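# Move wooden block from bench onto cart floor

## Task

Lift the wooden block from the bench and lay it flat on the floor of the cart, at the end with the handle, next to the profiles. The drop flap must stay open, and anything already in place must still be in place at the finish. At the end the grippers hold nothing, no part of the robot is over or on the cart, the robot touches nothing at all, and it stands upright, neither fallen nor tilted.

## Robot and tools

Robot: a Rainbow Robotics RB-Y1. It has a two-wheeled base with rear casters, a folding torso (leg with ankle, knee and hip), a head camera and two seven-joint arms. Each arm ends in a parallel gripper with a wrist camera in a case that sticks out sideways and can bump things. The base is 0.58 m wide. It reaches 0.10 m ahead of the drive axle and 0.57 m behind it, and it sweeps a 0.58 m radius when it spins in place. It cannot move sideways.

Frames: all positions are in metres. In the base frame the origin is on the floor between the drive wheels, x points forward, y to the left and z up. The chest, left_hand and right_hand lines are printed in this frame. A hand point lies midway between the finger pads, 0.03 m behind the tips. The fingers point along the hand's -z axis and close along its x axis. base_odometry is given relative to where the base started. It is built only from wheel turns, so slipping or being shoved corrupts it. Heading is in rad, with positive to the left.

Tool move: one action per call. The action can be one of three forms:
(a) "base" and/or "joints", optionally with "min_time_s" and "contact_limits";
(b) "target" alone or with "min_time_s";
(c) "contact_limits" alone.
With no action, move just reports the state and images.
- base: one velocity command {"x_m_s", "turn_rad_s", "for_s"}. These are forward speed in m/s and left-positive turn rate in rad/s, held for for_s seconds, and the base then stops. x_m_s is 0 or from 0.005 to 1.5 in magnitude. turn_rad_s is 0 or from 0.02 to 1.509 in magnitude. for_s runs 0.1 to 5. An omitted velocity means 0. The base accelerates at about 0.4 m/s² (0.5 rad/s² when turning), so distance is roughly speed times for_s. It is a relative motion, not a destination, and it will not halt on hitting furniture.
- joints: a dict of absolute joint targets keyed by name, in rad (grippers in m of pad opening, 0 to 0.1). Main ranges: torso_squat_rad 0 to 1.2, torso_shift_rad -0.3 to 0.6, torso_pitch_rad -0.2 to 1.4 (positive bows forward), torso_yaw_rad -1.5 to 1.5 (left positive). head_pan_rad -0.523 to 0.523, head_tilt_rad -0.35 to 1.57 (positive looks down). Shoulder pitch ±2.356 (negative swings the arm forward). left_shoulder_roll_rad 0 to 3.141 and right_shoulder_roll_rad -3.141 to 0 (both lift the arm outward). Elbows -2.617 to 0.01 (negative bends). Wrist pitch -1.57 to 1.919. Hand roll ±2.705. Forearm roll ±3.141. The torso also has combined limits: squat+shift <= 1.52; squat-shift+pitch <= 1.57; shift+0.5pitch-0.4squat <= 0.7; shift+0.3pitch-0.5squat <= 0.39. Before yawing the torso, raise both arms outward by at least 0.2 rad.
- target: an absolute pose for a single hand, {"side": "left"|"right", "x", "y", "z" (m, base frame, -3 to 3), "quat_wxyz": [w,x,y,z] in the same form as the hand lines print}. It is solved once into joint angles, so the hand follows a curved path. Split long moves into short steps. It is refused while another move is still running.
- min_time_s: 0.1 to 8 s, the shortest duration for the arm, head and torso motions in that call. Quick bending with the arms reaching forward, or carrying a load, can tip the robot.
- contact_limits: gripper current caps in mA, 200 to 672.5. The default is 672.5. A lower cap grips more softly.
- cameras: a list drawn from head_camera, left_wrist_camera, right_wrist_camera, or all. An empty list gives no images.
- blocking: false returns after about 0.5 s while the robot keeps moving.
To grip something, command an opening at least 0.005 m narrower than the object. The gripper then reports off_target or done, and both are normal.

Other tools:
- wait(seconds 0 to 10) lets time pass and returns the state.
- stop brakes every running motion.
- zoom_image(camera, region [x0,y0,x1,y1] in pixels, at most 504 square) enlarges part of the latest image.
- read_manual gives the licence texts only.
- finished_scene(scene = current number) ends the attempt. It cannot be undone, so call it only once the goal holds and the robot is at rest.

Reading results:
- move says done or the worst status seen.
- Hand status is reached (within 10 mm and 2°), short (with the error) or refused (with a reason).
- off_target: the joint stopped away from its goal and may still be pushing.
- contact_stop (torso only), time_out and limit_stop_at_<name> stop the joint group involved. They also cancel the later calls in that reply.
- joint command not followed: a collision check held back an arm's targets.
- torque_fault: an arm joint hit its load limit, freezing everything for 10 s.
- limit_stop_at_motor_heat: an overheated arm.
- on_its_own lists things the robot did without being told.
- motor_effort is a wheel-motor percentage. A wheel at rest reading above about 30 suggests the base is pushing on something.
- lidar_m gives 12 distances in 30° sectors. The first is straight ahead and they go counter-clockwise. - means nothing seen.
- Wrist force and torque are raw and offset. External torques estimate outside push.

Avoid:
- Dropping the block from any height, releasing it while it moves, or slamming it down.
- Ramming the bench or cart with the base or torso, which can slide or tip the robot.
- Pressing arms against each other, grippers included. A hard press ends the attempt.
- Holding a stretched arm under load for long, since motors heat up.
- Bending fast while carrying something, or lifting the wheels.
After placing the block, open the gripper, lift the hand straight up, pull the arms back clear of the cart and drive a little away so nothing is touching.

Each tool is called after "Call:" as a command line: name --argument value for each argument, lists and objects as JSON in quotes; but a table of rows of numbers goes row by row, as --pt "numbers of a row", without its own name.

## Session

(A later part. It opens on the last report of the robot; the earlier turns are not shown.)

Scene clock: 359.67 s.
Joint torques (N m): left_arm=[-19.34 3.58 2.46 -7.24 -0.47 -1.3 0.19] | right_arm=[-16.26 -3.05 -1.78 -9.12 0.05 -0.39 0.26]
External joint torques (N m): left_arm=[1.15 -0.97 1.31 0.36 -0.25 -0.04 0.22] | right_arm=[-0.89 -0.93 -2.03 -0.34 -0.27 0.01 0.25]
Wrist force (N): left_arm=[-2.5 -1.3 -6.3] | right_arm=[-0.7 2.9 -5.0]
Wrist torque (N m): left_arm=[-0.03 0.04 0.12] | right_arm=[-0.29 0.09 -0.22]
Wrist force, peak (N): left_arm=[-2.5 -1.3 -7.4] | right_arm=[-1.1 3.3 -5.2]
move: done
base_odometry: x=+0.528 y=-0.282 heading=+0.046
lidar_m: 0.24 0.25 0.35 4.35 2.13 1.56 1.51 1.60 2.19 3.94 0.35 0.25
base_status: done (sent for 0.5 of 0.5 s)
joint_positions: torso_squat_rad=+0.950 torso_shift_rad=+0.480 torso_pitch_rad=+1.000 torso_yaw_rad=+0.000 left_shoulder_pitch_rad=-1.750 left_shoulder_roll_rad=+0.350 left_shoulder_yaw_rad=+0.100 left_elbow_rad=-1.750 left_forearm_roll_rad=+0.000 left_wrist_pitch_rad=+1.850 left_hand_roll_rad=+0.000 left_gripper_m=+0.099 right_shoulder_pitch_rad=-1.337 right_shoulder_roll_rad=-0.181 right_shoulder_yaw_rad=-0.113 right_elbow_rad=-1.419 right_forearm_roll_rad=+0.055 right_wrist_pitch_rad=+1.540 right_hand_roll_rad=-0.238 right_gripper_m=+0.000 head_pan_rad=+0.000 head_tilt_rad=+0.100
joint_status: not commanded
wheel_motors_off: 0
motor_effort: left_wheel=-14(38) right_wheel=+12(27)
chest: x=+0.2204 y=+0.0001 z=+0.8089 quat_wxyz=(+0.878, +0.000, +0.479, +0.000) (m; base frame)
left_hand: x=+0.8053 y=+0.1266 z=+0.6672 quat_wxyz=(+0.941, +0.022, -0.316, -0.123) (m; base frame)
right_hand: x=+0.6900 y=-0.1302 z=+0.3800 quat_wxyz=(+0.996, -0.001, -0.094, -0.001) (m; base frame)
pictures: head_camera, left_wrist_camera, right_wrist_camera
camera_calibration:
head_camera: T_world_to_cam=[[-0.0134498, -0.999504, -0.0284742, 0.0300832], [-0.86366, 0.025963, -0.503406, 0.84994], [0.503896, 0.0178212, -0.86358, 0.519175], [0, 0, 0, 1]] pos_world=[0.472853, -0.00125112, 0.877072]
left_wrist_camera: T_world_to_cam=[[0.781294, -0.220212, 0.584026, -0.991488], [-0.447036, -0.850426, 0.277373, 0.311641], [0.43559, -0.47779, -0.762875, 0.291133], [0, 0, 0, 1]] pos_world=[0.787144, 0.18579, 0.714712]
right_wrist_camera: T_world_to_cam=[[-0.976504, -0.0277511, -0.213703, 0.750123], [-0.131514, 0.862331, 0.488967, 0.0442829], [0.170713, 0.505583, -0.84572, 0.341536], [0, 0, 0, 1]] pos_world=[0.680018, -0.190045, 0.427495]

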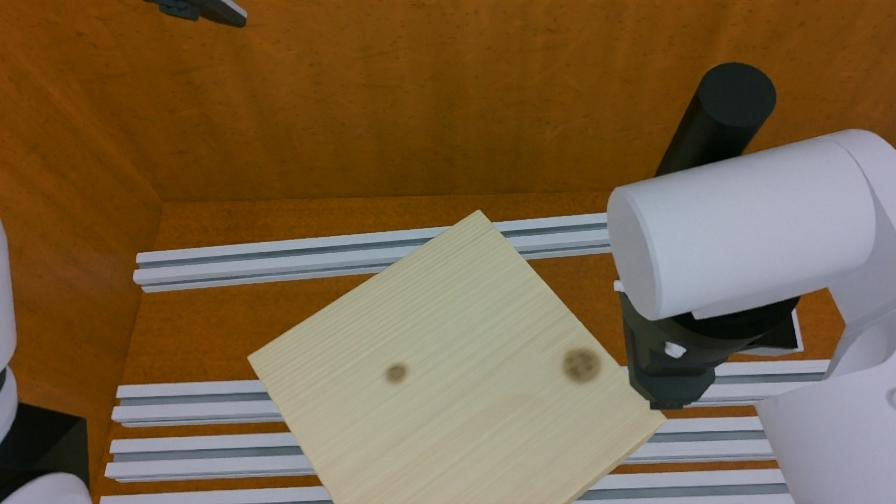

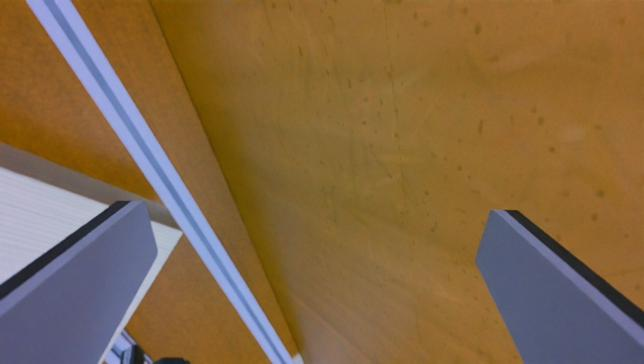

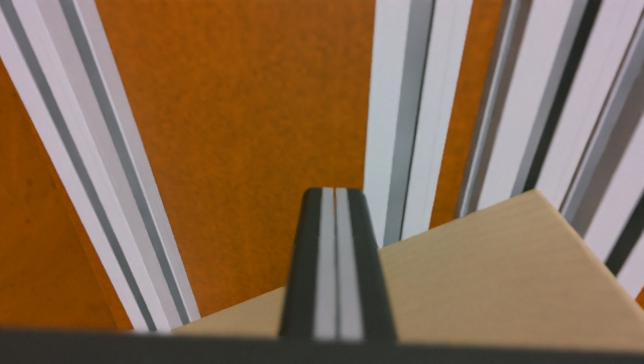

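Call:
move --target '{"side": "right", "x": 0.7, "y": -0.16, "z": 0.52, "quat_wxyz": [1, 0, 0, 0]}' --min_time_s 1.2

Call:
move --joints '{"right_shoulder_pitch_rad": -1.5, "right_shoulder_roll_rad": -0.95, "right_shoulder_yaw_rad": 0.4, "right_elbow_rad": -1.95, "right_forearm_roll_rad": -0.95, "right_wrist_pitch_rad": 1.65, "right_hand_roll_rad": -0.8}' --min_time_s 2 --cameras '["head_camera"]'

Scene clock: 378.67 s.
Joint torques (N m): left_arm=[-19.35 3.49 2.63 -7.41 -0.46 -1.33 0.35] | right_arm=[-19.45 -8.51 -5.31 -6.67 0.3 -0.02 -0.12]
External joint torques (N m): left_arm=[1.15 -1.07 1.48 0.19 -0.23 -0.07 0.38] | right_arm=[-0.82 -0.47 1.03 -0.6 0.08 0.01 -0.12]
Wrist force (N): left_arm=[-2.7 -1.7 -5.6] | right_arm=[0.0 2.7 -5.0]
Wrist torque (N m): left_arm=[0.03 0.00 0.11] | right_arm=[-0.27 0.09 -0.04]
Wrist force, peak (N): left_arm=[-2.8 -1.2 -7.7] | right_arm=[-1.3 3.0 -5.9]
move: done
base_odometry: x=+0.528 y=-0.282 heading=+0.046
lidar_m: 0.24 0.25 0.34 4.34 2.13 1.57 1.51 1.58 2.20 3.94 0.36 0.25
base_status: not commanded
joint_positions: torso_squat_rad=+0.950 torso_shift_rad=+0.480 torso_pitch_rad=+1.000 torso_yaw_rad=+0.000 left_shoulder_pitch_rad=-1.750 left_shoulder_roll_rad=+0.350 left_shoulder_yaw_rad=+0.100 left_elbow_rad=-1.750 left_forearm_roll_rad=+0.000 left_wrist_pitch_rad=+1.850 left_hand_roll_rad=+0.000 left_gripper_m=+0.099 right_shoulder_pitch_rad=-1.651 right_shoulder_roll_rad=-0.770 right_shoulder_yaw_rad=+0.340 right_elbow_rad=-1.521 right_forearm_roll_rad=-0.776 right_wrist_pitch_rad=+1.919 right_hand_roll_rad=-0.684 right_gripper_m=+0.000 head_pan_rad=+0.000 head_tilt_rad=+0.100
joint_status: all done
wheel_motors_off: 0
motor_effort: left_wheel=-14(16) right_wheel=+12(14)
chest: x=+0.2204 y=+0.0001 z=+0.8089 quat_wxyz=(+0.878, +0.000, +0.479, +0.000) (m; base frame)
left_hand: x=+0.8053 y=+0.1265 z=+0.6672 quat_wxyz=(+0.941, +0.022, -0.316, -0.123) (m; base frame)
right_hand: x=+0.6999 y=-0.1602 z=+0.5200 quat_wxyz=(+1.000, +0.000, -0.001, +0.000) (m; base frame)
right_hand_status: reached (checked arc, planned for 1.2 s): 0 mm and 0.1 deg off.
pictures: none

Scene clock: 380.97 s.
Joint torques (N m): left_arm=[-19.35 3.85 2.21 -7.29 -0.45 -1.35 0.25] | right_arm=[-14.8 -9.95 -6.74 -6.13 0.03 -0.78 -0.21]
External joint torques (N m): left_arm=[1.14 -0.71 1.06 0.3 -0.23 -0.09 0.28] | right_arm=[0.64 -1.66 1.26 -0.96 -0.24 -0.18 -0.22]
Wrist force (N): left_arm=[-2.5 -0.9 -6.6] | right_arm=[-0.4 2.0 -4.7]
Wrist torque (N m): left_arm=[-0.10 0.01 0.16] | right_arm=[-0.31 0.12 -0.02]
Wrist force, peak (N): left_arm=[-3.5 -1.7 -7.2] | right_arm=[1.0 3.4 -5.3]
move: done
base_odometry: x=+0.528 y=-0.282 heading=+0.046
lidar_m: 0.24 0.25 0.35 4.35 2.13 1.57 1.51 1.59 2.21 3.93 0.36 0.25
base_status: not commanded
joint_positions: torso_squat_rad=+0.950 torso_shift_rad=+0.480 torso_pitch_rad=+1.000 torso_yaw_rad=+0.000 left_shoulder_pitch_rad=-1.750 left_shoulder_roll_rad=+0.350 left_shoulder_yaw_rad=+0.100 left_elbow_rad=-1.750 left_forearm_roll_rad=+0.000 left_wrist_pitch_rad=+1.850 left_hand_roll_rad=+0.000 left_gripper_m=+0.099 right_shoulder_pitch_rad=-1.500 right_shoulder_roll_rad=-0.950 right_shoulder_yaw_rad=+0.400 right_elbow_rad=-1.950 right_forearm_roll_rad=-0.950 right_wrist_pitch_rad=+1.650 right_hand_roll_rad=-0.800 right_gripper_m=+0.000 head_pan_rad=+0.000 head_tilt_rad=+0.100
joint_status: all done
wheel_motors_off: 0
motor_effort: left_wheel=-14(16) right_wheel=+13(14)
chest: x=+0.2204 y=+0.0001 z=+0.8089 quat_wxyz=(+0.878, +0.000, +0.479, +0.000) (m; base frame)
left_hand: x=+0.8053 y=+0.1265 z=+0.6672 quat_wxyz=(+0.941, +0.022, -0.316, -0.123) (m; base frame)
right_hand: x=+0.6678 y=-0.1104 z=+0.5476 quat_wxyz=(+0.984, +0.110, -0.108, +0.087) (m; base frame)
pictures: head_camera
camera_calibration:
head_camera: T_world_to_cam=[[-0.0134512, -0.999504, -0.02847, 0.0300802], [-0.863684, 0.0259613, -0.503364, 0.849915], [0.503854, 0.0178183, -0.863605, 0.519217], [0, 0, 0, 1]] pos_world=[0.472853, -0.00125112, 0.877072]

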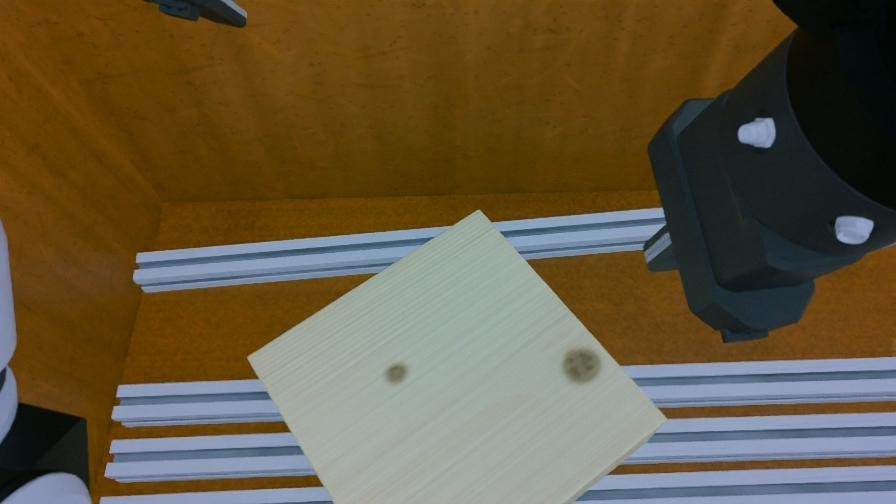

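Call:
move --target '{"side": "right", "x": 0.44, "y": -0.08, "z": 0.52, "quat_wxyz": [1, 0, 0, 0]}' --min_time_s 2 --cameras '["right_wrist_camera"]'

Call:
move --target '{"side": "right", "x": 0.44, "y": -0.04, "z": 0.45, "quat_wxyz": [1, 0, 0, 0]}' --min_time_s 1.5 --cameras '["head_camera", "right_wrist_camera"]'

Scene clock: 385.20 s.
Joint torques (N m): left_arm=[-19.49 3.54 2.32 -7.23 -0.52 -1.34 0.21] | right_arm=[-13.13 -1.49 -5.09 -5.72 -0.1 0.13 -0.14]
External joint torques (N m): left_arm=[1 -1.01 1.17 0.37 -0.3 -0.08 0.24] | right_arm=[-2.06 1.98 0.95 -0.75 -0.28 0.13 -0.14]
Wrist force (N): left_arm=[-3.2 -1.4 -6.5] | right_arm=[0.3 2.7 -4.6]
Wrist torque (N m): left_arm=[0.01 -0.01 0.14] | right_arm=[-0.31 0.11 -0.02]
Wrist force, peak (N): left_arm=[-3.0 -1.8 -7.3] | right_arm=[0.1 2.7 -5.8]
move: done
base_odometry: x=+0.528 y=-0.282 heading=+0.046
lidar_m: 0.23 0.26 0.34 4.33 2.12 1.57 1.51 1.59 2.22 3.94 0.36 0.25
base_status: not commanded
joint_positions: torso_squat_rad=+0.950 torso_shift_rad=+0.480 torso_pitch_rad=+1.000 torso_yaw_rad=+0.000 left_shoulder_pitch_rad=-1.750 left_shoulder_roll_rad=+0.350 left_shoulder_yaw_rad=+0.100 left_elbow_rad=-1.750 left_forearm_roll_rad=+0.000 left_wrist_pitch_rad=+1.850 left_hand_roll_rad=+0.000 left_gripper_m=+0.099 right_shoulder_pitch_rad=-1.615 right_shoulder_roll_rad=-0.901 right_shoulder_yaw_rad=+1.028 right_elbow_rad=-2.488 right_forearm_roll_rad=-0.958 right_wrist_pitch_rad=+1.919 right_hand_roll_rad=-1.828 right_gripper_m=+0.000 head_pan_rad=+0.000 head_tilt_rad=+0.100
joint_status: all done
wheel_motors_off: 0
motor_effort: left_wheel=-15(16) right_wheel=+11(14)
chest: x=+0.2204 y=+0.0001 z=+0.8089 quat_wxyz=(+0.878, +0.000, +0.479, +0.000) (m; base frame)
left_hand: x=+0.8053 y=+0.1265 z=+0.6672 quat_wxyz=(+0.941, +0.022, -0.316, -0.123) (m; base frame)
right_hand: x=+0.4401 y=-0.0803 z=+0.5199 quat_wxyz=(+1.000, +0.000, +0.000, +0.000) (m; base frame)
right_hand_status: reached (checked arc, planned for 2.0 s): 0 mm and 0.0 deg off.
pictures: right_wrist_camera
camera_calibration:
right_wrist_camera: T_world_to_cam=[[-0.999252, -0.0285207, -0.0261334, 0.449878], [-0.0378384, 0.861064, 0.507087, -0.150727], [0.00804003, 0.507696, -0.861499, 0.557329], [0, 0, 0, 1]] pos_world=[0.439357, -0.140337, 0.568327]

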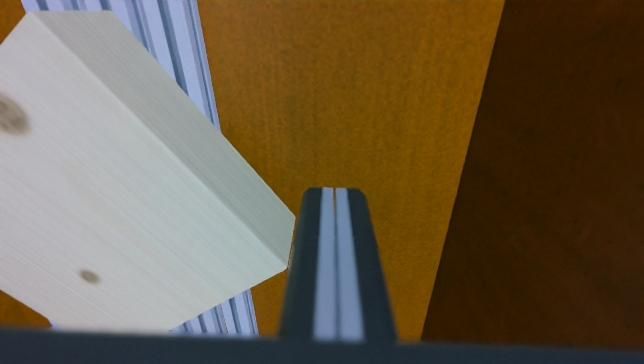

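Scene clock: 387.03 s.
Joint torques (N m): left_arm=[-19.21 3.79 2.49 -7.47 -0.43 -1.31 0.25] | right_arm=[-10.48 0.55 -4.64 -6.48 0.24 0.02 0.16]
External joint torques (N m): left_arm=[1.28 -0.77 1.33 0.13 -0.21 -0.05 0.28] | right_arm=[0.82 2.03 1.37 -0.17 0.06 0.02 0.16]
Wrist force (N): left_arm=[-3.3 -1.2 -6.2] | right_arm=[0.7 2.7 -4.8]
Wrist torque (N m): left_arm=[-0.04 -0.04 0.13] | right_arm=[-0.30 0.19 -0.20]
Wrist force, peak (N): left_arm=[-2.9 -1.8 -7.3] | right_arm=[0.6 3.3 -5.2]
move: done
base_odometry: x=+0.528 y=-0.282 heading=+0.046
lidar_m: 0.23 0.25 0.34 4.35 2.11 1.56 1.51 1.59 2.20 3.94 0.35 0.25
base_status: not commanded
joint_positions: torso_squat_rad=+0.950 torso_shift_rad=+0.480 torso_pitch_rad=+1.000 torso_yaw_rad=+0.000 left_shoulder_pitch_rad=-1.750 left_shoulder_roll_rad=+0.350 left_shoulder_yaw_rad=+0.100 left_elbow_rad=-1.750 left_forearm_roll_rad=+0.000 left_wrist_pitch_rad=+1.850 left_hand_roll_rad=+0.000 left_gripper_m=+0.099 right_shoulder_pitch_rad=-1.561 right_shoulder_roll_rad=-0.758 right_shoulder_yaw_rad=+1.177 right_elbow_rad=-2.226 right_forearm_roll_rad=-0.735 right_wrist_pitch_rad=+1.782 right_hand_roll_rad=-1.739 right_gripper_m=+0.000 head_pan_rad=+0.000 head_tilt_rad=+0.100
joint_status: all done
wheel_motors_off: 0
motor_effort: left_wheel=-14(16) right_wheel=+11(14)
chest: x=+0.2204 y=+0.0001 z=+0.8089 quat_wxyz=(+0.878, +0.000, +0.479, +0.000) (m; base frame)
left_hand: x=+0.8053 y=+0.1265 z=+0.6672 quat_wxyz=(+0.941, +0.022, -0.316, -0.123) (m; base frame)
right_hand: x=+0.4402 y=-0.0401 z=+0.4502 quat_wxyz=(+1.000, +0.000, +0.000, +0.000) (m; base frame)
right_hand_status: reached (checked arc, planned for 1.5 s): 0 mm and 0.0 deg off.
pictures: head_camera, right_wrist_camera
camera_calibration:
head_camera: T_world_to_cam=[[-0.0134512, -0.999504, -0.02847, 0.0300802], [-0.863684, 0.0259613, -0.503364, 0.849915], [0.503854, 0.0178183, -0.863605, 0.519217], [0, 0, 0, 1]] pos_world=[0.472853, -0.00125112, 0.877072]
right_wrist_camera: T_world_to_cam=[[-0.999228, -0.02872, -0.0268018, 0.449509], [-0.038345, 0.861313, 0.506626, -0.149518], [0.00853443, 0.507263, -0.861749, 0.476737], [0, 0, 0, 1]] pos_world=[0.43936, -0.10014, 0.498625]

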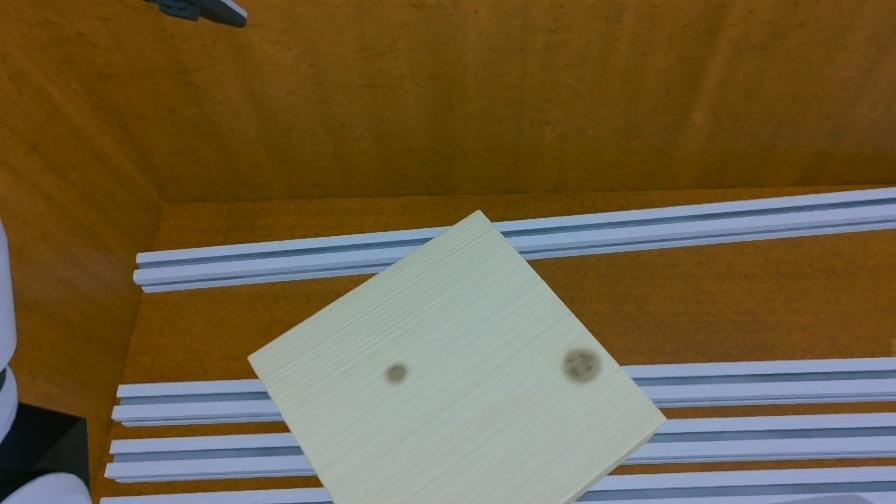

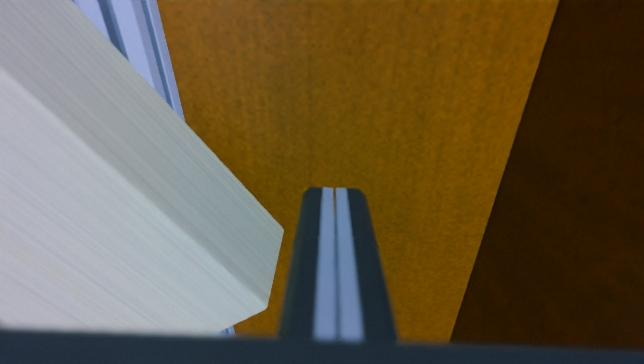

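Call:
move --target '{"side": "right", "x": 0.44, "y": -0.01, "z": 0.385, "quat_wxyz": [1, 0, 0, 0]}' --min_time_s 1.5

Call:
move --target '{"side": "right", "x": 0.51, "y": 0.02, "z": 0.385, "quat_wxyz": [1, 0, 0, 0]}' --min_time_s 1.5 --cameras '["head_camera", "right_wrist_camera"]'

Scene clock: 390.93 s.
Joint torques (N m): left_arm=[-19.47 3.64 2.63 -7.47 -0.35 -1.33 0.16] | right_arm=[-10.51 2.37 -4.72 -6.86 0.27 0.12 0.21]
External joint torques (N m): left_arm=[1.02 -0.92 1.48 0.13 -0.13 -0.07 0.19] | right_arm=[0.86 2.12 0.98 0.01 0.08 0.12 0.21]
Wrist force (N): left_arm=[-2.6 -2.2 -6.8] | right_arm=[0.3 2.6 -4.9]
Wrist torque (N m): left_arm=[0.06 0.02 0.14] | right_arm=[-0.25 0.12 -0.22]
Wrist force, peak (N): left_arm=[-3.3 -1.4 -7.6] | right_arm=[0.6 3.0 -5.4]
move: done
base_odometry: x=+0.528 y=-0.282 heading=+0.046
lidar_m: 0.24 0.25 0.35 4.34 2.11 1.57 1.51 1.60 2.20 3.93 0.35 0.26
base_status: not commanded
joint_positions: torso_squat_rad=+0.950 torso_shift_rad=+0.480 torso_pitch_rad=+1.000 torso_yaw_rad=+0.000 left_shoulder_pitch_rad=-1.750 left_shoulder_roll_rad=+0.350 left_shoulder_yaw_rad=+0.100 left_elbow_rad=-1.750 left_forearm_roll_rad=+0.000 left_wrist_pitch_rad=+1.850 left_hand_roll_rad=+0.000 left_gripper_m=+0.099 right_shoulder_pitch_rad=-1.520 right_shoulder_roll_rad=-0.633 right_shoulder_yaw_rad=+1.257 right_elbow_rad=-1.947 right_forearm_roll_rad=-0.608 right_wrist_pitch_rad=+1.618 right_hand_roll_rad=-1.663 right_gripper_m=+0.000 head_pan_rad=+0.000 head_tilt_rad=+0.100
joint_status: all done
wheel_motors_off: 0
motor_effort: left_wheel=-14(15) right_wheel=+10(14)
chest: x=+0.2204 y=+0.0001 z=+0.8089 quat_wxyz=(+0.878, +0.000, +0.479, +0.000) (m; base frame)
left_hand: x=+0.8053 y=+0.1265 z=+0.6672 quat_wxyz=(+0.941, +0.022, -0.316, -0.123) (m; base frame)
right_hand: x=+0.4403 y=-0.0101 z=+0.3851 quat_wxyz=(+1.000, +0.000, +0.000, +0.000) (m; base frame)
right_hand_status: reached (checked arc, planned for 1.5 s): 0 mm and 0.0 deg off.
pictures: none

Scene clock: 392.77 s.
Joint torques (N m): left_arm=[-19.07 3.46 2.03 -7.23 -0.46 -1.25 0.31] | right_arm=[-18.87 3.93 -9.33 -6.87 0.66 -0.98 0.08]
External joint torques (N m): left_arm=[1.43 -1.09 0.87 0.37 -0.24 0.01 0.34] | right_arm=[-4.07 3.52 -2.77 -0.61 0.46 -0.99 0.08]
Wrist force (N): left_arm=[-2.6 -1.5 -6.6] | right_arm=[-3.0 0.1 -5.6]
Wrist torque (N m): left_arm=[-0.02 -0.02 0.10] | right_arm=[-0.37 0.14 -0.20]
Wrist force, peak (N): left_arm=[-2.3 -1.6 -7.4] | right_arm=[-12.9 -2.7 -0.2]
move: done
base_odometry: x=+0.528 y=-0.282 heading=+0.046
lidar_m: 0.24 0.25 0.36 4.34 2.12 1.57 1.52 1.59 2.20 3.94 0.35 0.25
base_status: not commanded
joint_positions: torso_squat_rad=+0.950 torso_shift_rad=+0.480 torso_pitch_rad=+1.000 torso_yaw_rad=+0.000 left_shoulder_pitch_rad=-1.750 left_shoulder_roll_rad=+0.350 left_shoulder_yaw_rad=+0.100 left_elbow_rad=-1.750 left_forearm_roll_rad=+0.000 left_wrist_pitch_rad=+1.850 left_hand_roll_rad=+0.000 left_gripper_m=+0.099 right_shoulder_pitch_rad=-1.642 right_shoulder_roll_rad=-0.546 right_shoulder_yaw_rad=+1.164 right_elbow_rad=-1.668 right_forearm_roll_rad=-0.713 right_wrist_pitch_rad=+1.559 right_hand_roll_rad=-1.490 right_gripper_m=+0.000 head_pan_rad=+0.000 head_tilt_rad=+0.100
joint_status: all done
wheel_motors_off: 0
motor_effort: left_wheel=-15(15) right_wheel=+15(16)
chest: x=+0.2204 y=+0.0001 z=+0.8089 quat_wxyz=(+0.878, +0.000, +0.479, +0.000) (m; base frame)
left_hand: x=+0.8053 y=+0.1265 z=+0.6672 quat_wxyz=(+0.941, +0.022, -0.316, -0.123) (m; base frame)
right_hand: x=+0.5096 y=+0.0193 z=+0.3845 quat_wxyz=(+1.000, -0.001, +0.000, +0.000) (m; base frame)
right_hand_status: reached (checked arc, planned for 1.5 s): 1 mm and 0.1 deg off.
pictures: head_camera, right_wrist_camera
camera_calibration:
head_camera: T_world_to_cam=[[-0.0135873, -0.999503, -0.0284319, 0.0301117], [-0.863682, 0.0260596, -0.503362, 0.849912], [0.503853, 0.0177168, -0.863608, 0.51922], [0, 0, 0, 1]] pos_world=[0.472853, -0.00125057, 0.877072]
right_wrist_camera: T_world_to_cam=[[-0.999262, -0.0288851, -0.0253347, 0.518275], [-0.0377328, 0.86205, 0.505416, -0.164621], [0.00724076, 0.505999, -0.862504, 0.390374], [0, 0, 0, 1]] pos_world=[0.508854, -0.0406465, 0.433031]

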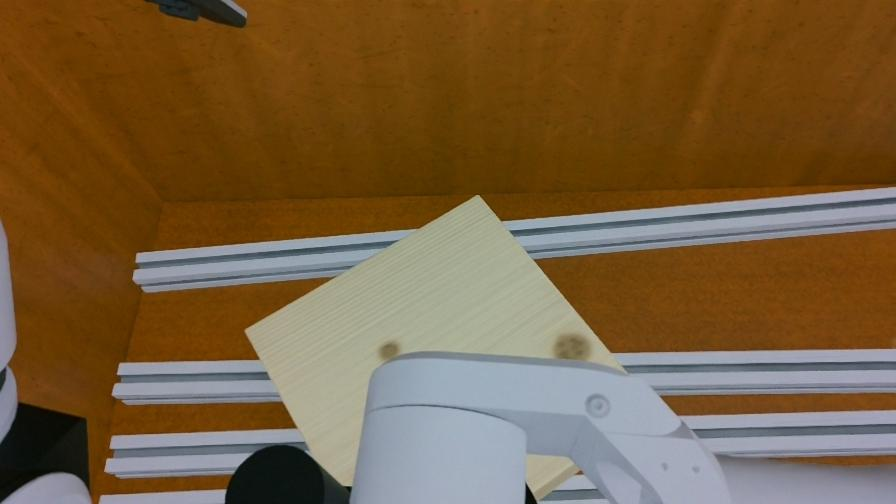

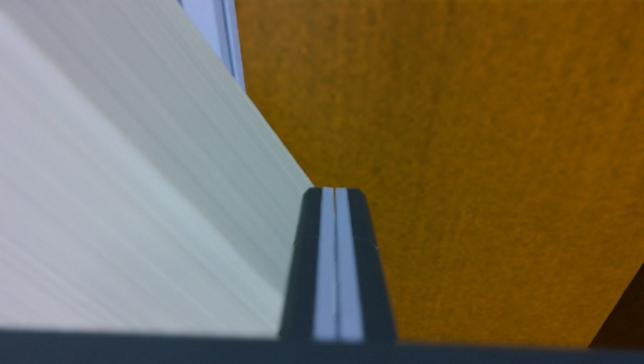

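Call:
move --target '{"side": "right", "x": 0.56, "y": 0.06, "z": 0.385, "quat_wxyz": [1, 0, 0, 0]}' --min_time_s 1.5

Call:
move --target '{"side": "right", "x": 0.61, "y": 0.085, "z": 0.385, "quat_wxyz": [1, 0, 0, 0]}' --min_time_s 1.5 --cameras '["head_camera", "right_wrist_camera"]'

Scene clock: 396.40 s.
Joint torques (N m): left_arm=[-19.28 3.31 2.29 -7.25 -0.48 -1.3 0.28] | right_arm=[-22.07 4.01 -9.24 -6.39 0.66 -0.99 0.14]
External joint torques (N m): left_arm=[1.21 -1.24 1.14 0.35 -0.26 -0.04 0.31] | right_arm=[-4.47 2.76 -2.86 -0.49 0.45 -0.99 0.14]
Wrist force (N): left_arm=[-3.1 -1.1 -7.2] | right_arm=[-3.5 0.2 -6.4]
Wrist torque (N m): left_arm=[-0.04 -0.03 0.12] | right_arm=[-0.32 0.10 -0.22]
Wrist force, peak (N): left_arm=[-3.4 -2.3 -7.2] | right_arm=[-5.3 0.1 -7.6]
move: done
base_odometry: x=+0.528 y=-0.282 heading=+0.046
lidar_m: 0.23 0.25 0.34 4.33 2.12 1.56 1.51 1.59 2.21 3.94 0.36 0.26
base_status: not commanded
joint_positions: torso_squat_rad=+0.950 torso_shift_rad=+0.480 torso_pitch_rad=+1.000 torso_yaw_rad=+0.000 left_shoulder_pitch_rad=-1.750 left_shoulder_roll_rad=+0.350 left_shoulder_yaw_rad=+0.100 left_elbow_rad=-1.750 left_forearm_roll_rad=+0.000 left_wrist_pitch_rad=+1.850 left_hand_roll_rad=+0.000 left_gripper_m=+0.099 right_shoulder_pitch_rad=-1.763 right_shoulder_roll_rad=-0.393 right_shoulder_yaw_rad=+1.112 right_elbow_rad=-1.335 right_forearm_roll_rad=-0.760 right_wrist_pitch_rad=+1.498 right_hand_roll_rad=-1.341 right_gripper_m=+0.000 head_pan_rad=+0.000 head_tilt_rad=+0.100
joint_status: all done
wheel_motors_off: 0
motor_effort: left_wheel=-14(15) right_wheel=+17(17)
chest: x=+0.2204 y=+0.0001 z=+0.8089 quat_wxyz=(+0.878, +0.000, +0.479, +0.000) (m; base frame)
left_hand: x=+0.8053 y=+0.1265 z=+0.6672 quat_wxyz=(+0.941, +0.022, -0.316, -0.123) (m; base frame)
right_hand: x=+0.5595 y=+0.0594 z=+0.3845 quat_wxyz=(+1.000, -0.001, +0.000, +0.000) (m; base frame)
right_hand_status: reached (checked arc, planned for 1.5 s): 1 mm and 0.1 deg off.
pictures: none

Scene clock: 398.23 s.
Joint torques (N m): left_arm=[-19.03 3.27 2.27 -7.2 -0.38 -1.28 0.2] | right_arm=[-24.59 3.27 -7.8 -5.8 0.59 -0.95 0.1]
External joint torques (N m): left_arm=[1.46 -1.29 1.12 0.4 -0.16 -0.01 0.23] | right_arm=[-4.57 1.98 -2.59 -0.36 0.38 -0.94 0.1]
Wrist force (N): left_arm=[-2.6 -1.8 -6.8] | right_arm=[-3.9 0.4 -4.7]
Wrist torque (N m): left_arm=[0.01 0.02 0.09] | right_arm=[-0.29 0.08 -0.19]
Wrist force, peak (N): left_arm=[-3.0 -1.5 -7.1] | right_arm=[-7.6 1.5 -8.1]
move: done
base_odometry: x=+0.528 y=-0.282 heading=+0.046
lidar_m: 0.23 0.25 0.36 4.34 2.13 1.57 1.51 1.60 2.21 3.94 0.36 0.24
base_status: not commanded
joint_positions: torso_squat_rad=+0.950 torso_shift_rad=+0.480 torso_pitch_rad=+1.000 torso_yaw_rad=+0.000 left_shoulder_pitch_rad=-1.750 left_shoulder_roll_rad=+0.350 left_shoulder_yaw_rad=+0.100 left_elbow_rad=-1.750 left_forearm_roll_rad=+0.000 left_wrist_pitch_rad=+1.850 left_hand_roll_rad=+0.000 left_gripper_m=+0.099 right_shoulder_pitch_rad=-1.892 right_shoulder_roll_rad=-0.245 right_shoulder_yaw_rad=+1.057 right_elbow_rad=-0.943 right_forearm_roll_rad=-0.802 right_wrist_pitch_rad=+1.400 right_hand_roll_rad=-1.152 right_gripper_m=+0.000 head_pan_rad=+0.000 head_tilt_rad=+0.100
joint_status: all done
wheel_motors_off: 0
motor_effort: left_wheel=-14(15) right_wheel=+14(17)
chest: x=+0.2204 y=+0.0001 z=+0.8089 quat_wxyz=(+0.878, +0.000, +0.479, +0.000) (m; base frame)
left_hand: x=+0.8053 y=+0.1265 z=+0.6671 quat_wxyz=(+0.941, +0.022, -0.316, -0.123) (m; base frame)
right_hand: x=+0.6094 y=+0.0844 z=+0.3845 quat_wxyz=(+1.000, +0.000, +0.000, +0.000) (m; base frame)
right_hand_status: reached (checked arc, planned for 1.5 s): 1 mm and 0.0 deg off.
pictures: head_camera, right_wrist_camera
camera_calibration:
head_camera: T_world_to_cam=[[-0.0135873, -0.999503, -0.0284319, 0.0301117], [-0.863682, 0.0260596, -0.503362, 0.849912], [0.503853, 0.0177168, -0.863608, 0.51922], [0, 0, 0, 1]] pos_world=[0.472853, -0.00125057, 0.877072]
right_wrist_camera: T_world_to_cam=[[-0.999234, -0.028727, -0.0265849, 0.620307], [-0.0382429, 0.861198, 0.506829, -0.217262], [0.00833519, 0.507457, -0.861637, 0.355625], [0, 0, 0, 1]] pos_world=[0.608559, 0.0244611, 0.433025]

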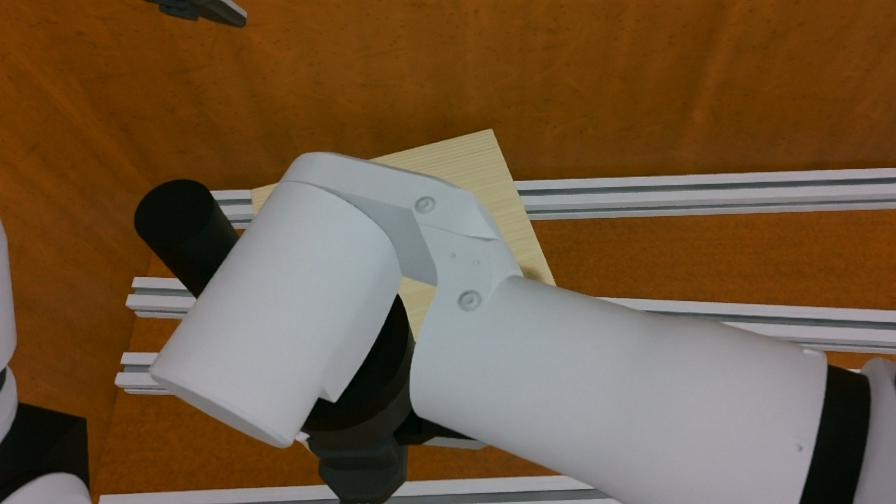

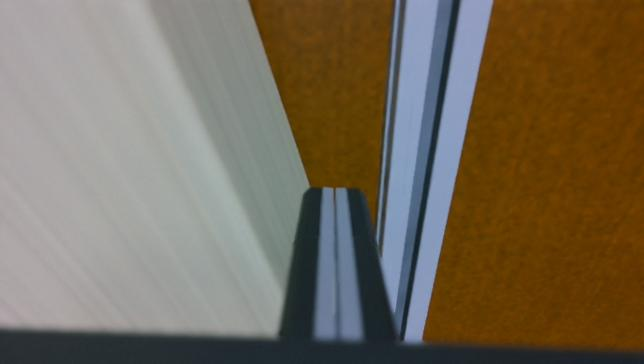

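Call:
move --target '{"side": "right", "x": 0.645, "y": 0.095, "z": 0.385, "quat_wxyz": [1, 0, 0, 0]}' --min_time_s 1.5 --cameras '["head_camera", "right_wrist_camera"]'

Scene clock: 402.17 s.
Joint torques (N m): left_arm=[-19.37 3.62 2.4 -7.29 -0.38 -1.33 0.26] | right_arm=[-26.93 0.91 -4.85 -4.95 0.98 -1.26 0.09]
External joint torques (N m): left_arm=[1.12 -0.93 1.25 0.31 -0.16 -0.07 0.29] | right_arm=[-5.42 0.02 -1.68 -0.07 0.76 -1.25 0.09]
Wrist force (N): left_arm=[-2.7 -1.7 -6.8] | right_arm=[-5.2 1.4 -7.0]
Wrist torque (N m): left_arm=[0.09 -0.01 0.14] | right_arm=[-0.25 0.13 -0.15]
Wrist force, peak (N): left_arm=[-3.2 -1.4 -7.5] | right_arm=[-24.8 8.0 -1.7]
move: done
base_odometry: x=+0.528 y=-0.282 heading=+0.046
lidar_m: 0.24 0.27 0.37 4.36 2.13 1.56 1.50 1.60 2.20 3.94 0.36 0.27
base_status: not commanded
joint_positions: torso_squat_rad=+0.950 torso_shift_rad=+0.480 torso_pitch_rad=+1.000 torso_yaw_rad=+0.000 left_shoulder_pitch_rad=-1.750 left_shoulder_roll_rad=+0.350 left_shoulder_yaw_rad=+0.100 left_elbow_rad=-1.750 left_forearm_roll_rad=+0.000 left_wrist_pitch_rad=+1.850 left_hand_roll_rad=+0.000 left_gripper_m=+0.099 right_shoulder_pitch_rad=-2.018 right_shoulder_roll_rad=-0.100 right_shoulder_yaw_rad=+1.004 right_elbow_rad=-0.534 right_forearm_roll_rad=-0.845 right_wrist_pitch_rad=+1.277 right_hand_roll_rad=-0.955 right_gripper_m=+0.000 head_pan_rad=+0.000 head_tilt_rad=+0.100
joint_status: all done
wheel_motors_off: 0
motor_effort: left_wheel=-9(14) right_wheel=+14(16)
chest: x=+0.2204 y=+0.0001 z=+0.8089 quat_wxyz=(+0.878, +0.000, +0.479, +0.000) (m; base frame)
left_hand: x=+0.8053 y=+0.1266 z=+0.6671 quat_wxyz=(+0.941, +0.022, -0.316, -0.123) (m; base frame)
right_hand: x=+0.6437 y=+0.0945 z=+0.3846 quat_wxyz=(+1.000, +0.002, -0.002, +0.000) (m; base frame)
right_hand_status: reached (checked arc, planned for 1.5 s): 1 mm and 0.3 deg off.
pictures: head_camera, right_wrist_camera
camera_calibration:
head_camera: T_world_to_cam=[[-0.013451, -0.999504, -0.0284699, 0.03008], [-0.863684, 0.0259611, -0.503364, 0.849915], [0.503854, 0.0178183, -0.863605, 0.519217], [0, 0, 0, 1]] pos_world=[0.472853, -0.00125112, 0.877072]
right_wrist_camera: T_world_to_cam=[[-0.999113, -0.0288754, -0.0306455, 0.65636], [-0.0404724, 0.859359, 0.509768, -0.224077], [0.0116158, 0.510557, -0.859766, 0.347149], [0, 0, 0, 1]] pos_world=[0.642676, 0.0342757, 0.432809]

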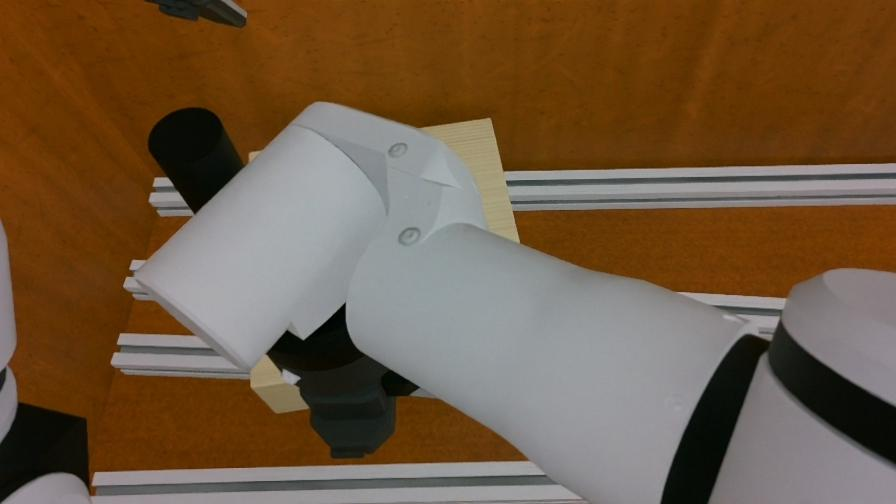

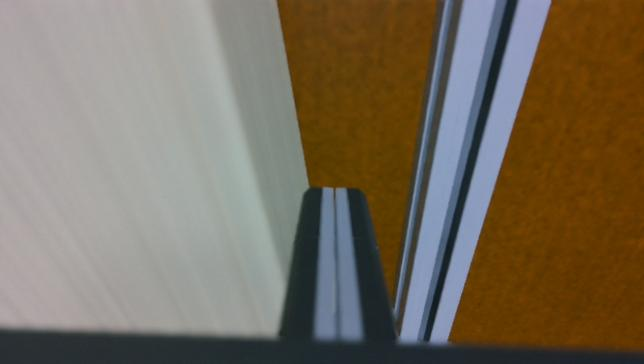

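Call:
move --target '{"side": "right", "x": 0.66, "y": 0.1, "z": 0.385, "quat_wxyz": [1, 0, 0, 0]}' --min_time_s 1.2

Call:
move --target '{"side": "right", "x": 0.62, "y": 0.07, "z": 0.4, "quat_wxyz": [1, 0, 0, 0]}' --min_time_s 1

Call:
move --target '{"side": "right", "x": 0.56, "y": -0.2, "z": 0.55, "quat_wxyz": [1, 0, 0, 0]}' --min_time_s 1.5 --cameras '["all"]'

Scene clock: 404.67 s.
Joint torques (N m): left_arm=[-19.22 3.57 2.25 -7.21 -0.4 -1.38 0.36] | right_arm=[-26.8 0.82 -5.24 -4.82 0.96 -0.83 0.06]
External joint torques (N m): left_arm=[1.27 -0.98 1.1 0.39 -0.18 -0.12 0.39] | right_arm=[-5.29 -0.07 -2.08 0.06 0.74 -0.81 0.06]
Wrist force (N): left_arm=[-2.6 -1.2 -6.3] | right_arm=[-4.3 2.5 -7.3]
Wrist torque (N m): left_arm=[-0.06 -0.01 0.14] | right_arm=[-0.32 0.08 -0.17]
Wrist force, peak (N): left_arm=[-3.0 -1.8 -7.3] | right_arm=[-4.8 2.5 -8.1]
move: refused
base_odometry: x=+0.528 y=-0.282 heading=+0.046
lidar_m: 0.25 0.27 0.36 4.33 2.12 1.58 1.51 1.59 2.21 3.94 0.37 0.26
base_status: not commanded
joint_positions: torso_squat_rad=+0.950 torso_shift_rad=+0.480 torso_pitch_rad=+1.000 torso_yaw_rad=+0.000 left_shoulder_pitch_rad=-1.750 left_shoulder_roll_rad=+0.350 left_shoulder_yaw_rad=+0.100 left_elbow_rad=-1.750 left_forearm_roll_rad=+0.000 left_wrist_pitch_rad=+1.850 left_hand_roll_rad=+0.000 left_gripper_m=+0.099 right_shoulder_pitch_rad=-2.018 right_shoulder_roll_rad=-0.100 right_shoulder_yaw_rad=+1.004 right_elbow_rad=-0.534 right_forearm_roll_rad=-0.845 right_wrist_pitch_rad=+1.277 right_hand_roll_rad=-0.955 right_gripper_m=+0.000 head_pan_rad=+0.000 head_tilt_rad=+0.100
joint_status: not commanded
wheel_motors_off: 0
motor_effort: left_wheel=-9(9) right_wheel=+13(14)
chest: x=+0.2204 y=+0.0001 z=+0.8089 quat_wxyz=(+0.878, +0.000, +0.479, +0.000) (m; base frame)
left_hand: x=+0.8053 y=+0.1266 z=+0.6671 quat_wxyz=(+0.941, +0.022, -0.316, -0.123) (m; base frame)
right_hand: x=+0.6437 y=+0.0945 z=+0.3846 quat_wxyz=(+1.000, +0.002, -0.002, +0.000) (m; base frame)
right_hand_status: refused: the posture found for that pose stands 3 mm from the chest (limit 10 mm). Nothing moved. The solve starts from where the arm stands: from another posture it may find a clear one.
pictures: none

not run: a stop that you did not command came earlier in this reply.

not run: a stop that you did not command came earlier in this reply.

Call:
move --target '{"side": "right", "x": 0.61, "y": 0.07, "z": 0.4, "quat_wxyz": [1, 0, 0, 0]}' --min_time_s 1

Call:
move --target '{"side": "right", "x": 0.55, "y": -0.12, "z": 0.5, "quat_wxyz": [1, 0, 0, 0]}' --min_time_s 1.5

Call:
move --target '{"side": "right", "x": 0.6, "y": -0.28, "z": 0.55, "quat_wxyz": [1, 0, 0, 0]}' --min_time_s 1.5 --cameras '["all"]'

Scene clock: 407.80 s.
Joint torques (N m): left_arm=[-19.27 3.36 2.35 -7.2 -0.43 -1.38 0.33] | right_arm=[-20.37 1.21 -4.71 -6.55 0.11 -0.04 -0.09]
External joint torques (N m): left_arm=[1.22 -1.2 1.19 0.4 -0.21 -0.12 0.36] | right_arm=[-0.48 0.54 1.17 -0.96 -0.1 -0.04 -0.09]
Wrist force (N): left_arm=[-2.1 -1.1 -6.0] | right_arm=[0.5 2.9 -4.9]
Wrist torque (N m): left_arm=[-0.05 0.10 0.14] | right_arm=[-0.26 0.16 -0.05]
Wrist force, peak (N): left_arm=[-2.8 -1.4 -7.2] | right_arm=[-4.5 3.0 -8.0]
move: done
base_odometry: x=+0.528 y=-0.282 heading=+0.046
lidar_m: 0.25 0.27 0.36 4.33 2.13 1.55 1.51 1.60 2.20 3.94 0.37 0.25
base_status: not commanded
joint_positions: torso_squat_rad=+0.950 torso_shift_rad=+0.480 torso_pitch_rad=+1.000 torso_yaw_rad=+0.000 left_shoulder_pitch_rad=-1.750 left_shoulder_roll_rad=+0.350 left_shoulder_yaw_rad=+0.100 left_elbow_rad=-1.750 left_forearm_roll_rad=+0.000 left_wrist_pitch_rad=+1.850 left_hand_roll_rad=+0.000 left_gripper_m=+0.099 right_shoulder_pitch_rad=-1.871 right_shoulder_roll_rad=-0.324 right_shoulder_yaw_rad=+1.036 right_elbow_rad=-1.093 right_forearm_roll_rad=-0.805 right_wrist_pitch_rad=+1.472 right_hand_roll_rad=-1.182 right_gripper_m=+0.000 head_pan_rad=+0.000 head_tilt_rad=+0.100
joint_status: all done
wheel_motors_off: 0
motor_effort: left_wheel=-15(15) right_wheel=+11(13)
chest: x=+0.2204 y=+0.0001 z=+0.8089 quat_wxyz=(+0.878, +0.000, +0.479, +0.000) (m; base frame)
left_hand: x=+0.8054 y=+0.1265 z=+0.6671 quat_wxyz=(+0.941, +0.022, -0.316, -0.123) (m; base frame)
right_hand: x=+0.6099 y=+0.0700 z=+0.4001 quat_wxyz=(+1.000, +0.000, +0.001, +0.000) (m; base frame)
right_hand_status: reached (checked arc, planned for 1.0 s): 0 mm and 0.1 deg off.
pictures: none

Scene clock: 409.63 s.
Joint torques (N m): left_arm=[-19.19 3.49 2.16 -7.14 -0.42 -1.41 0.2] | right_arm=[-12.89 -6.68 -9.15 -5.06 0.03 -0.01 -0.09]
External joint torques (N m): left_arm=[1.3 -1.07 1.01 0.46 -0.2 -0.15 0.23] | right_arm=[0.61 0.09 -1.21 -0.64 -0.17 -0.02 -0.09]
Wrist force (N): left_arm=[-3.1 -1.2 -5.6] | right_arm=[0.2 3.2 -4.8]
Wrist torque (N m): left_arm=[-0.07 -0.01 0.13] | right_arm=[-0.31 0.13 -0.02]
Wrist force, peak (N): left_arm=[-2.9 -1.3 -7.5] | right_arm=[0.9 3.2 -5.2]
move: done
base_odometry: x=+0.528 y=-0.282 heading=+0.046
lidar_m: 0.24 0.27 0.37 4.35 2.13 1.57 1.51 1.60 2.21 3.94 0.36 0.24
base_status: not commanded
joint_positions: torso_squat_rad=+0.950 torso_shift_rad=+0.480 torso_pitch_rad=+1.000 torso_yaw_rad=+0.000 left_shoulder_pitch_rad=-1.750 left_shoulder_roll_rad=+0.350 left_shoulder_yaw_rad=+0.100 left_elbow_rad=-1.750 left_forearm_roll_rad=+0.000 left_wrist_pitch_rad=+1.850 left_hand_roll_rad=+0.000 left_gripper_m=+0.099 right_shoulder_pitch_rad=-1.595 right_shoulder_roll_rad=-1.062 right_shoulder_yaw_rad=+0.838 right_elbow_rad=-2.158 right_forearm_roll_rad=-1.032 right_wrist_pitch_rad=+1.730 right_hand_roll_rad=-1.380 right_gripper_m=+0.000 head_pan_rad=+0.000 head_tilt_rad=+0.100
joint_status: all done
wheel_motors_off: 0
motor_effort: left_wheel=-14(15) right_wheel=+11(13)
chest: x=+0.2204 y=+0.0001 z=+0.8089 quat_wxyz=(+0.878, +0.000, +0.479, +0.000) (m; base frame)
left_hand: x=+0.8054 y=+0.1266 z=+0.6672 quat_wxyz=(+0.941, +0.022, -0.316, -0.123) (m; base frame)
right_hand: x=+0.5499 y=-0.1199 z=+0.5004 quat_wxyz=(+1.000, -0.003, +0.000, +0.001) (m; base frame)
right_hand_status: reached (checked arc, planned for 1.5 s): 0 mm and 0.4 deg off.
pictures: none

Scene clock: 411.47 s.
Joint torques (N m): left_arm=[-19.07 3.31 2.3 -7.15 -0.4 -1.27 0.2] | right_arm=[-9.28 -15.36 -10.39 -0.75 -0.05 -0.06 0.05]
External joint torques (N m): left_arm=[1.42 -1.24 1.14 0.45 -0.18 -0.01 0.23] | right_arm=[1.38 -1.17 -0.96 0.5 -0.28 -0.05 0.05]
Wrist force (N): left_arm=[-3.1 -1.3 -6.4] | right_arm=[-0.3 3.1 -4.6]
Wrist torque (N m): left_arm=[-0.05 -0.06 0.10] | right_arm=[-0.32 0.05 -0.21]
Wrist force, peak (N): left_arm=[-3.6 -1.3 -7.1] | right_arm=[0.5 3.4 -5.5]
move: done
base_odometry: x=+0.528 y=-0.282 heading=+0.046
lidar_m: 0.24 0.27 0.36 4.34 2.13 1.57 1.51 1.59 2.20 3.93 0.37 0.26
base_status: not commanded
joint_positions: torso_squat_rad=+0.950 torso_shift_rad=+0.480 torso_pitch_rad=+1.000 torso_yaw_rad=+0.000 left_shoulder_pitch_rad=-1.750 left_shoulder_roll_rad=+0.350 left_shoulder_yaw_rad=+0.100 left_elbow_rad=-1.750 left_forearm_roll_rad=+0.000 left_wrist_pitch_rad=+1.850 left_hand_roll_rad=+0.000 left_gripper_m=+0.099 right_shoulder_pitch_rad=-1.382 right_shoulder_roll_rad=-1.629 right_shoulder_yaw_rad=+0.556 right_elbow_rad=-2.069 right_forearm_roll_rad=-1.390 right_wrist_pitch_rad=+1.434 right_hand_roll_rad=-0.920 right_gripper_m=+0.000 head_pan_rad=+0.000 head_tilt_rad=+0.100
joint_status: all done
wheel_motors_off: 0
motor_effort: left_wheel=-15(15) right_wheel=+11(14)
chest: x=+0.2204 y=+0.0001 z=+0.8089 quat_wxyz=(+0.878, +0.000, +0.479, +0.000) (m; base frame)
left_hand: x=+0.8054 y=+0.1266 z=+0.6672 quat_wxyz=(+0.941, +0.022, -0.316, -0.123) (m; base frame)
right_hand: x=+0.6003 y=-0.2798 z=+0.5503 quat_wxyz=(+1.000, -0.002, -0.001, -0.001) (m; base frame)
right_hand_status: reached (checked arc, planned for 1.5 s): 1 mm and 0.3 deg off.
pictures: head_camera, left_wrist_camera, right_wrist_camera
camera_calibration:
head_camera: T_world_to_cam=[[-0.0134512, -0.999504, -0.02847, 0.0300802], [-0.863684, 0.0259613, -0.503364, 0.849915], [0.503854, 0.0178183, -0.863605, 0.519217], [0, 0, 0, 1]] pos_world=[0.472853, -0.00125112, 0.877072]
left_wrist_camera: T_world_to_cam=[[0.781306, -0.220089, 0.584056, -0.99162], [-0.446937, -0.850469, 0.277397, 0.311598], [0.43567, -0.477769, -0.762843, 0.290999], [0, 0, 0, 1]] pos_world=[0.787244, 0.18579, 0.714712]
right_wrist_camera: T_world_to_cam=[[-0.999218, -0.0274565, -0.0284666, 0.606624], [-0.0380646, 0.863035, 0.503708, 0.0142117], [0.0107376, 0.504397, -0.863405, 0.682082], [0, 0, 0, 1]] pos_world=[0.599366, -0.33965, 0.599023]

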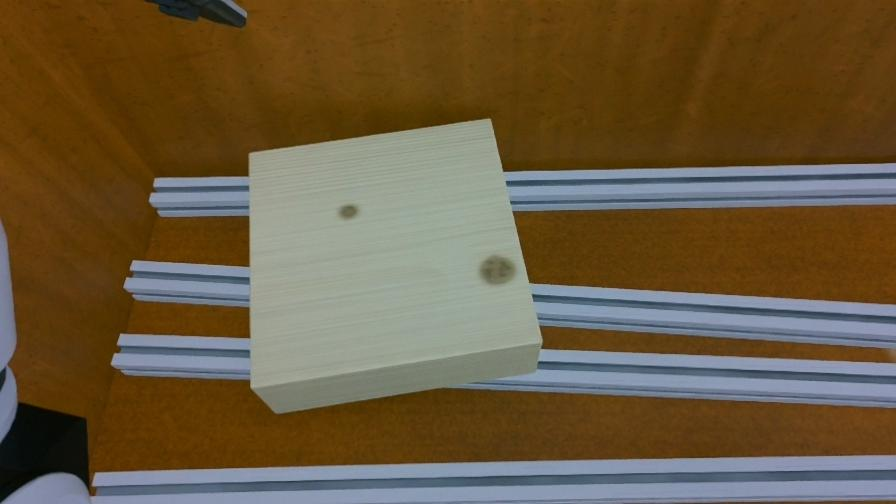

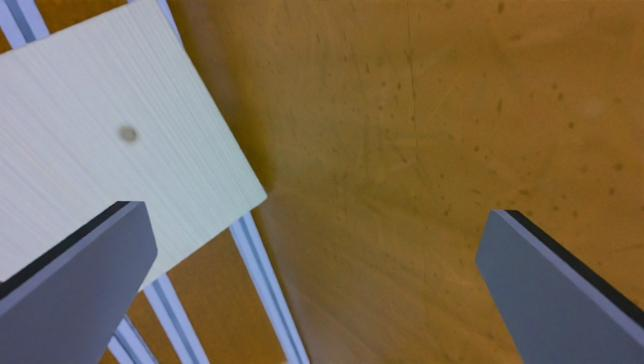

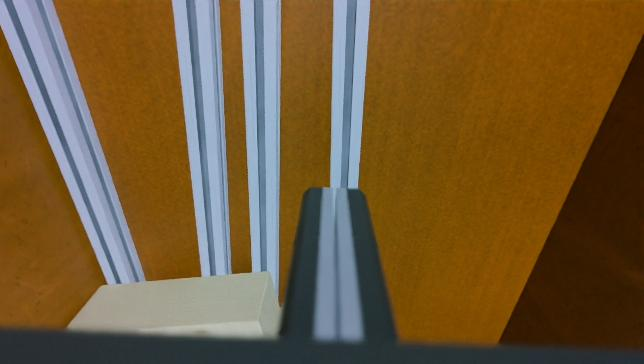

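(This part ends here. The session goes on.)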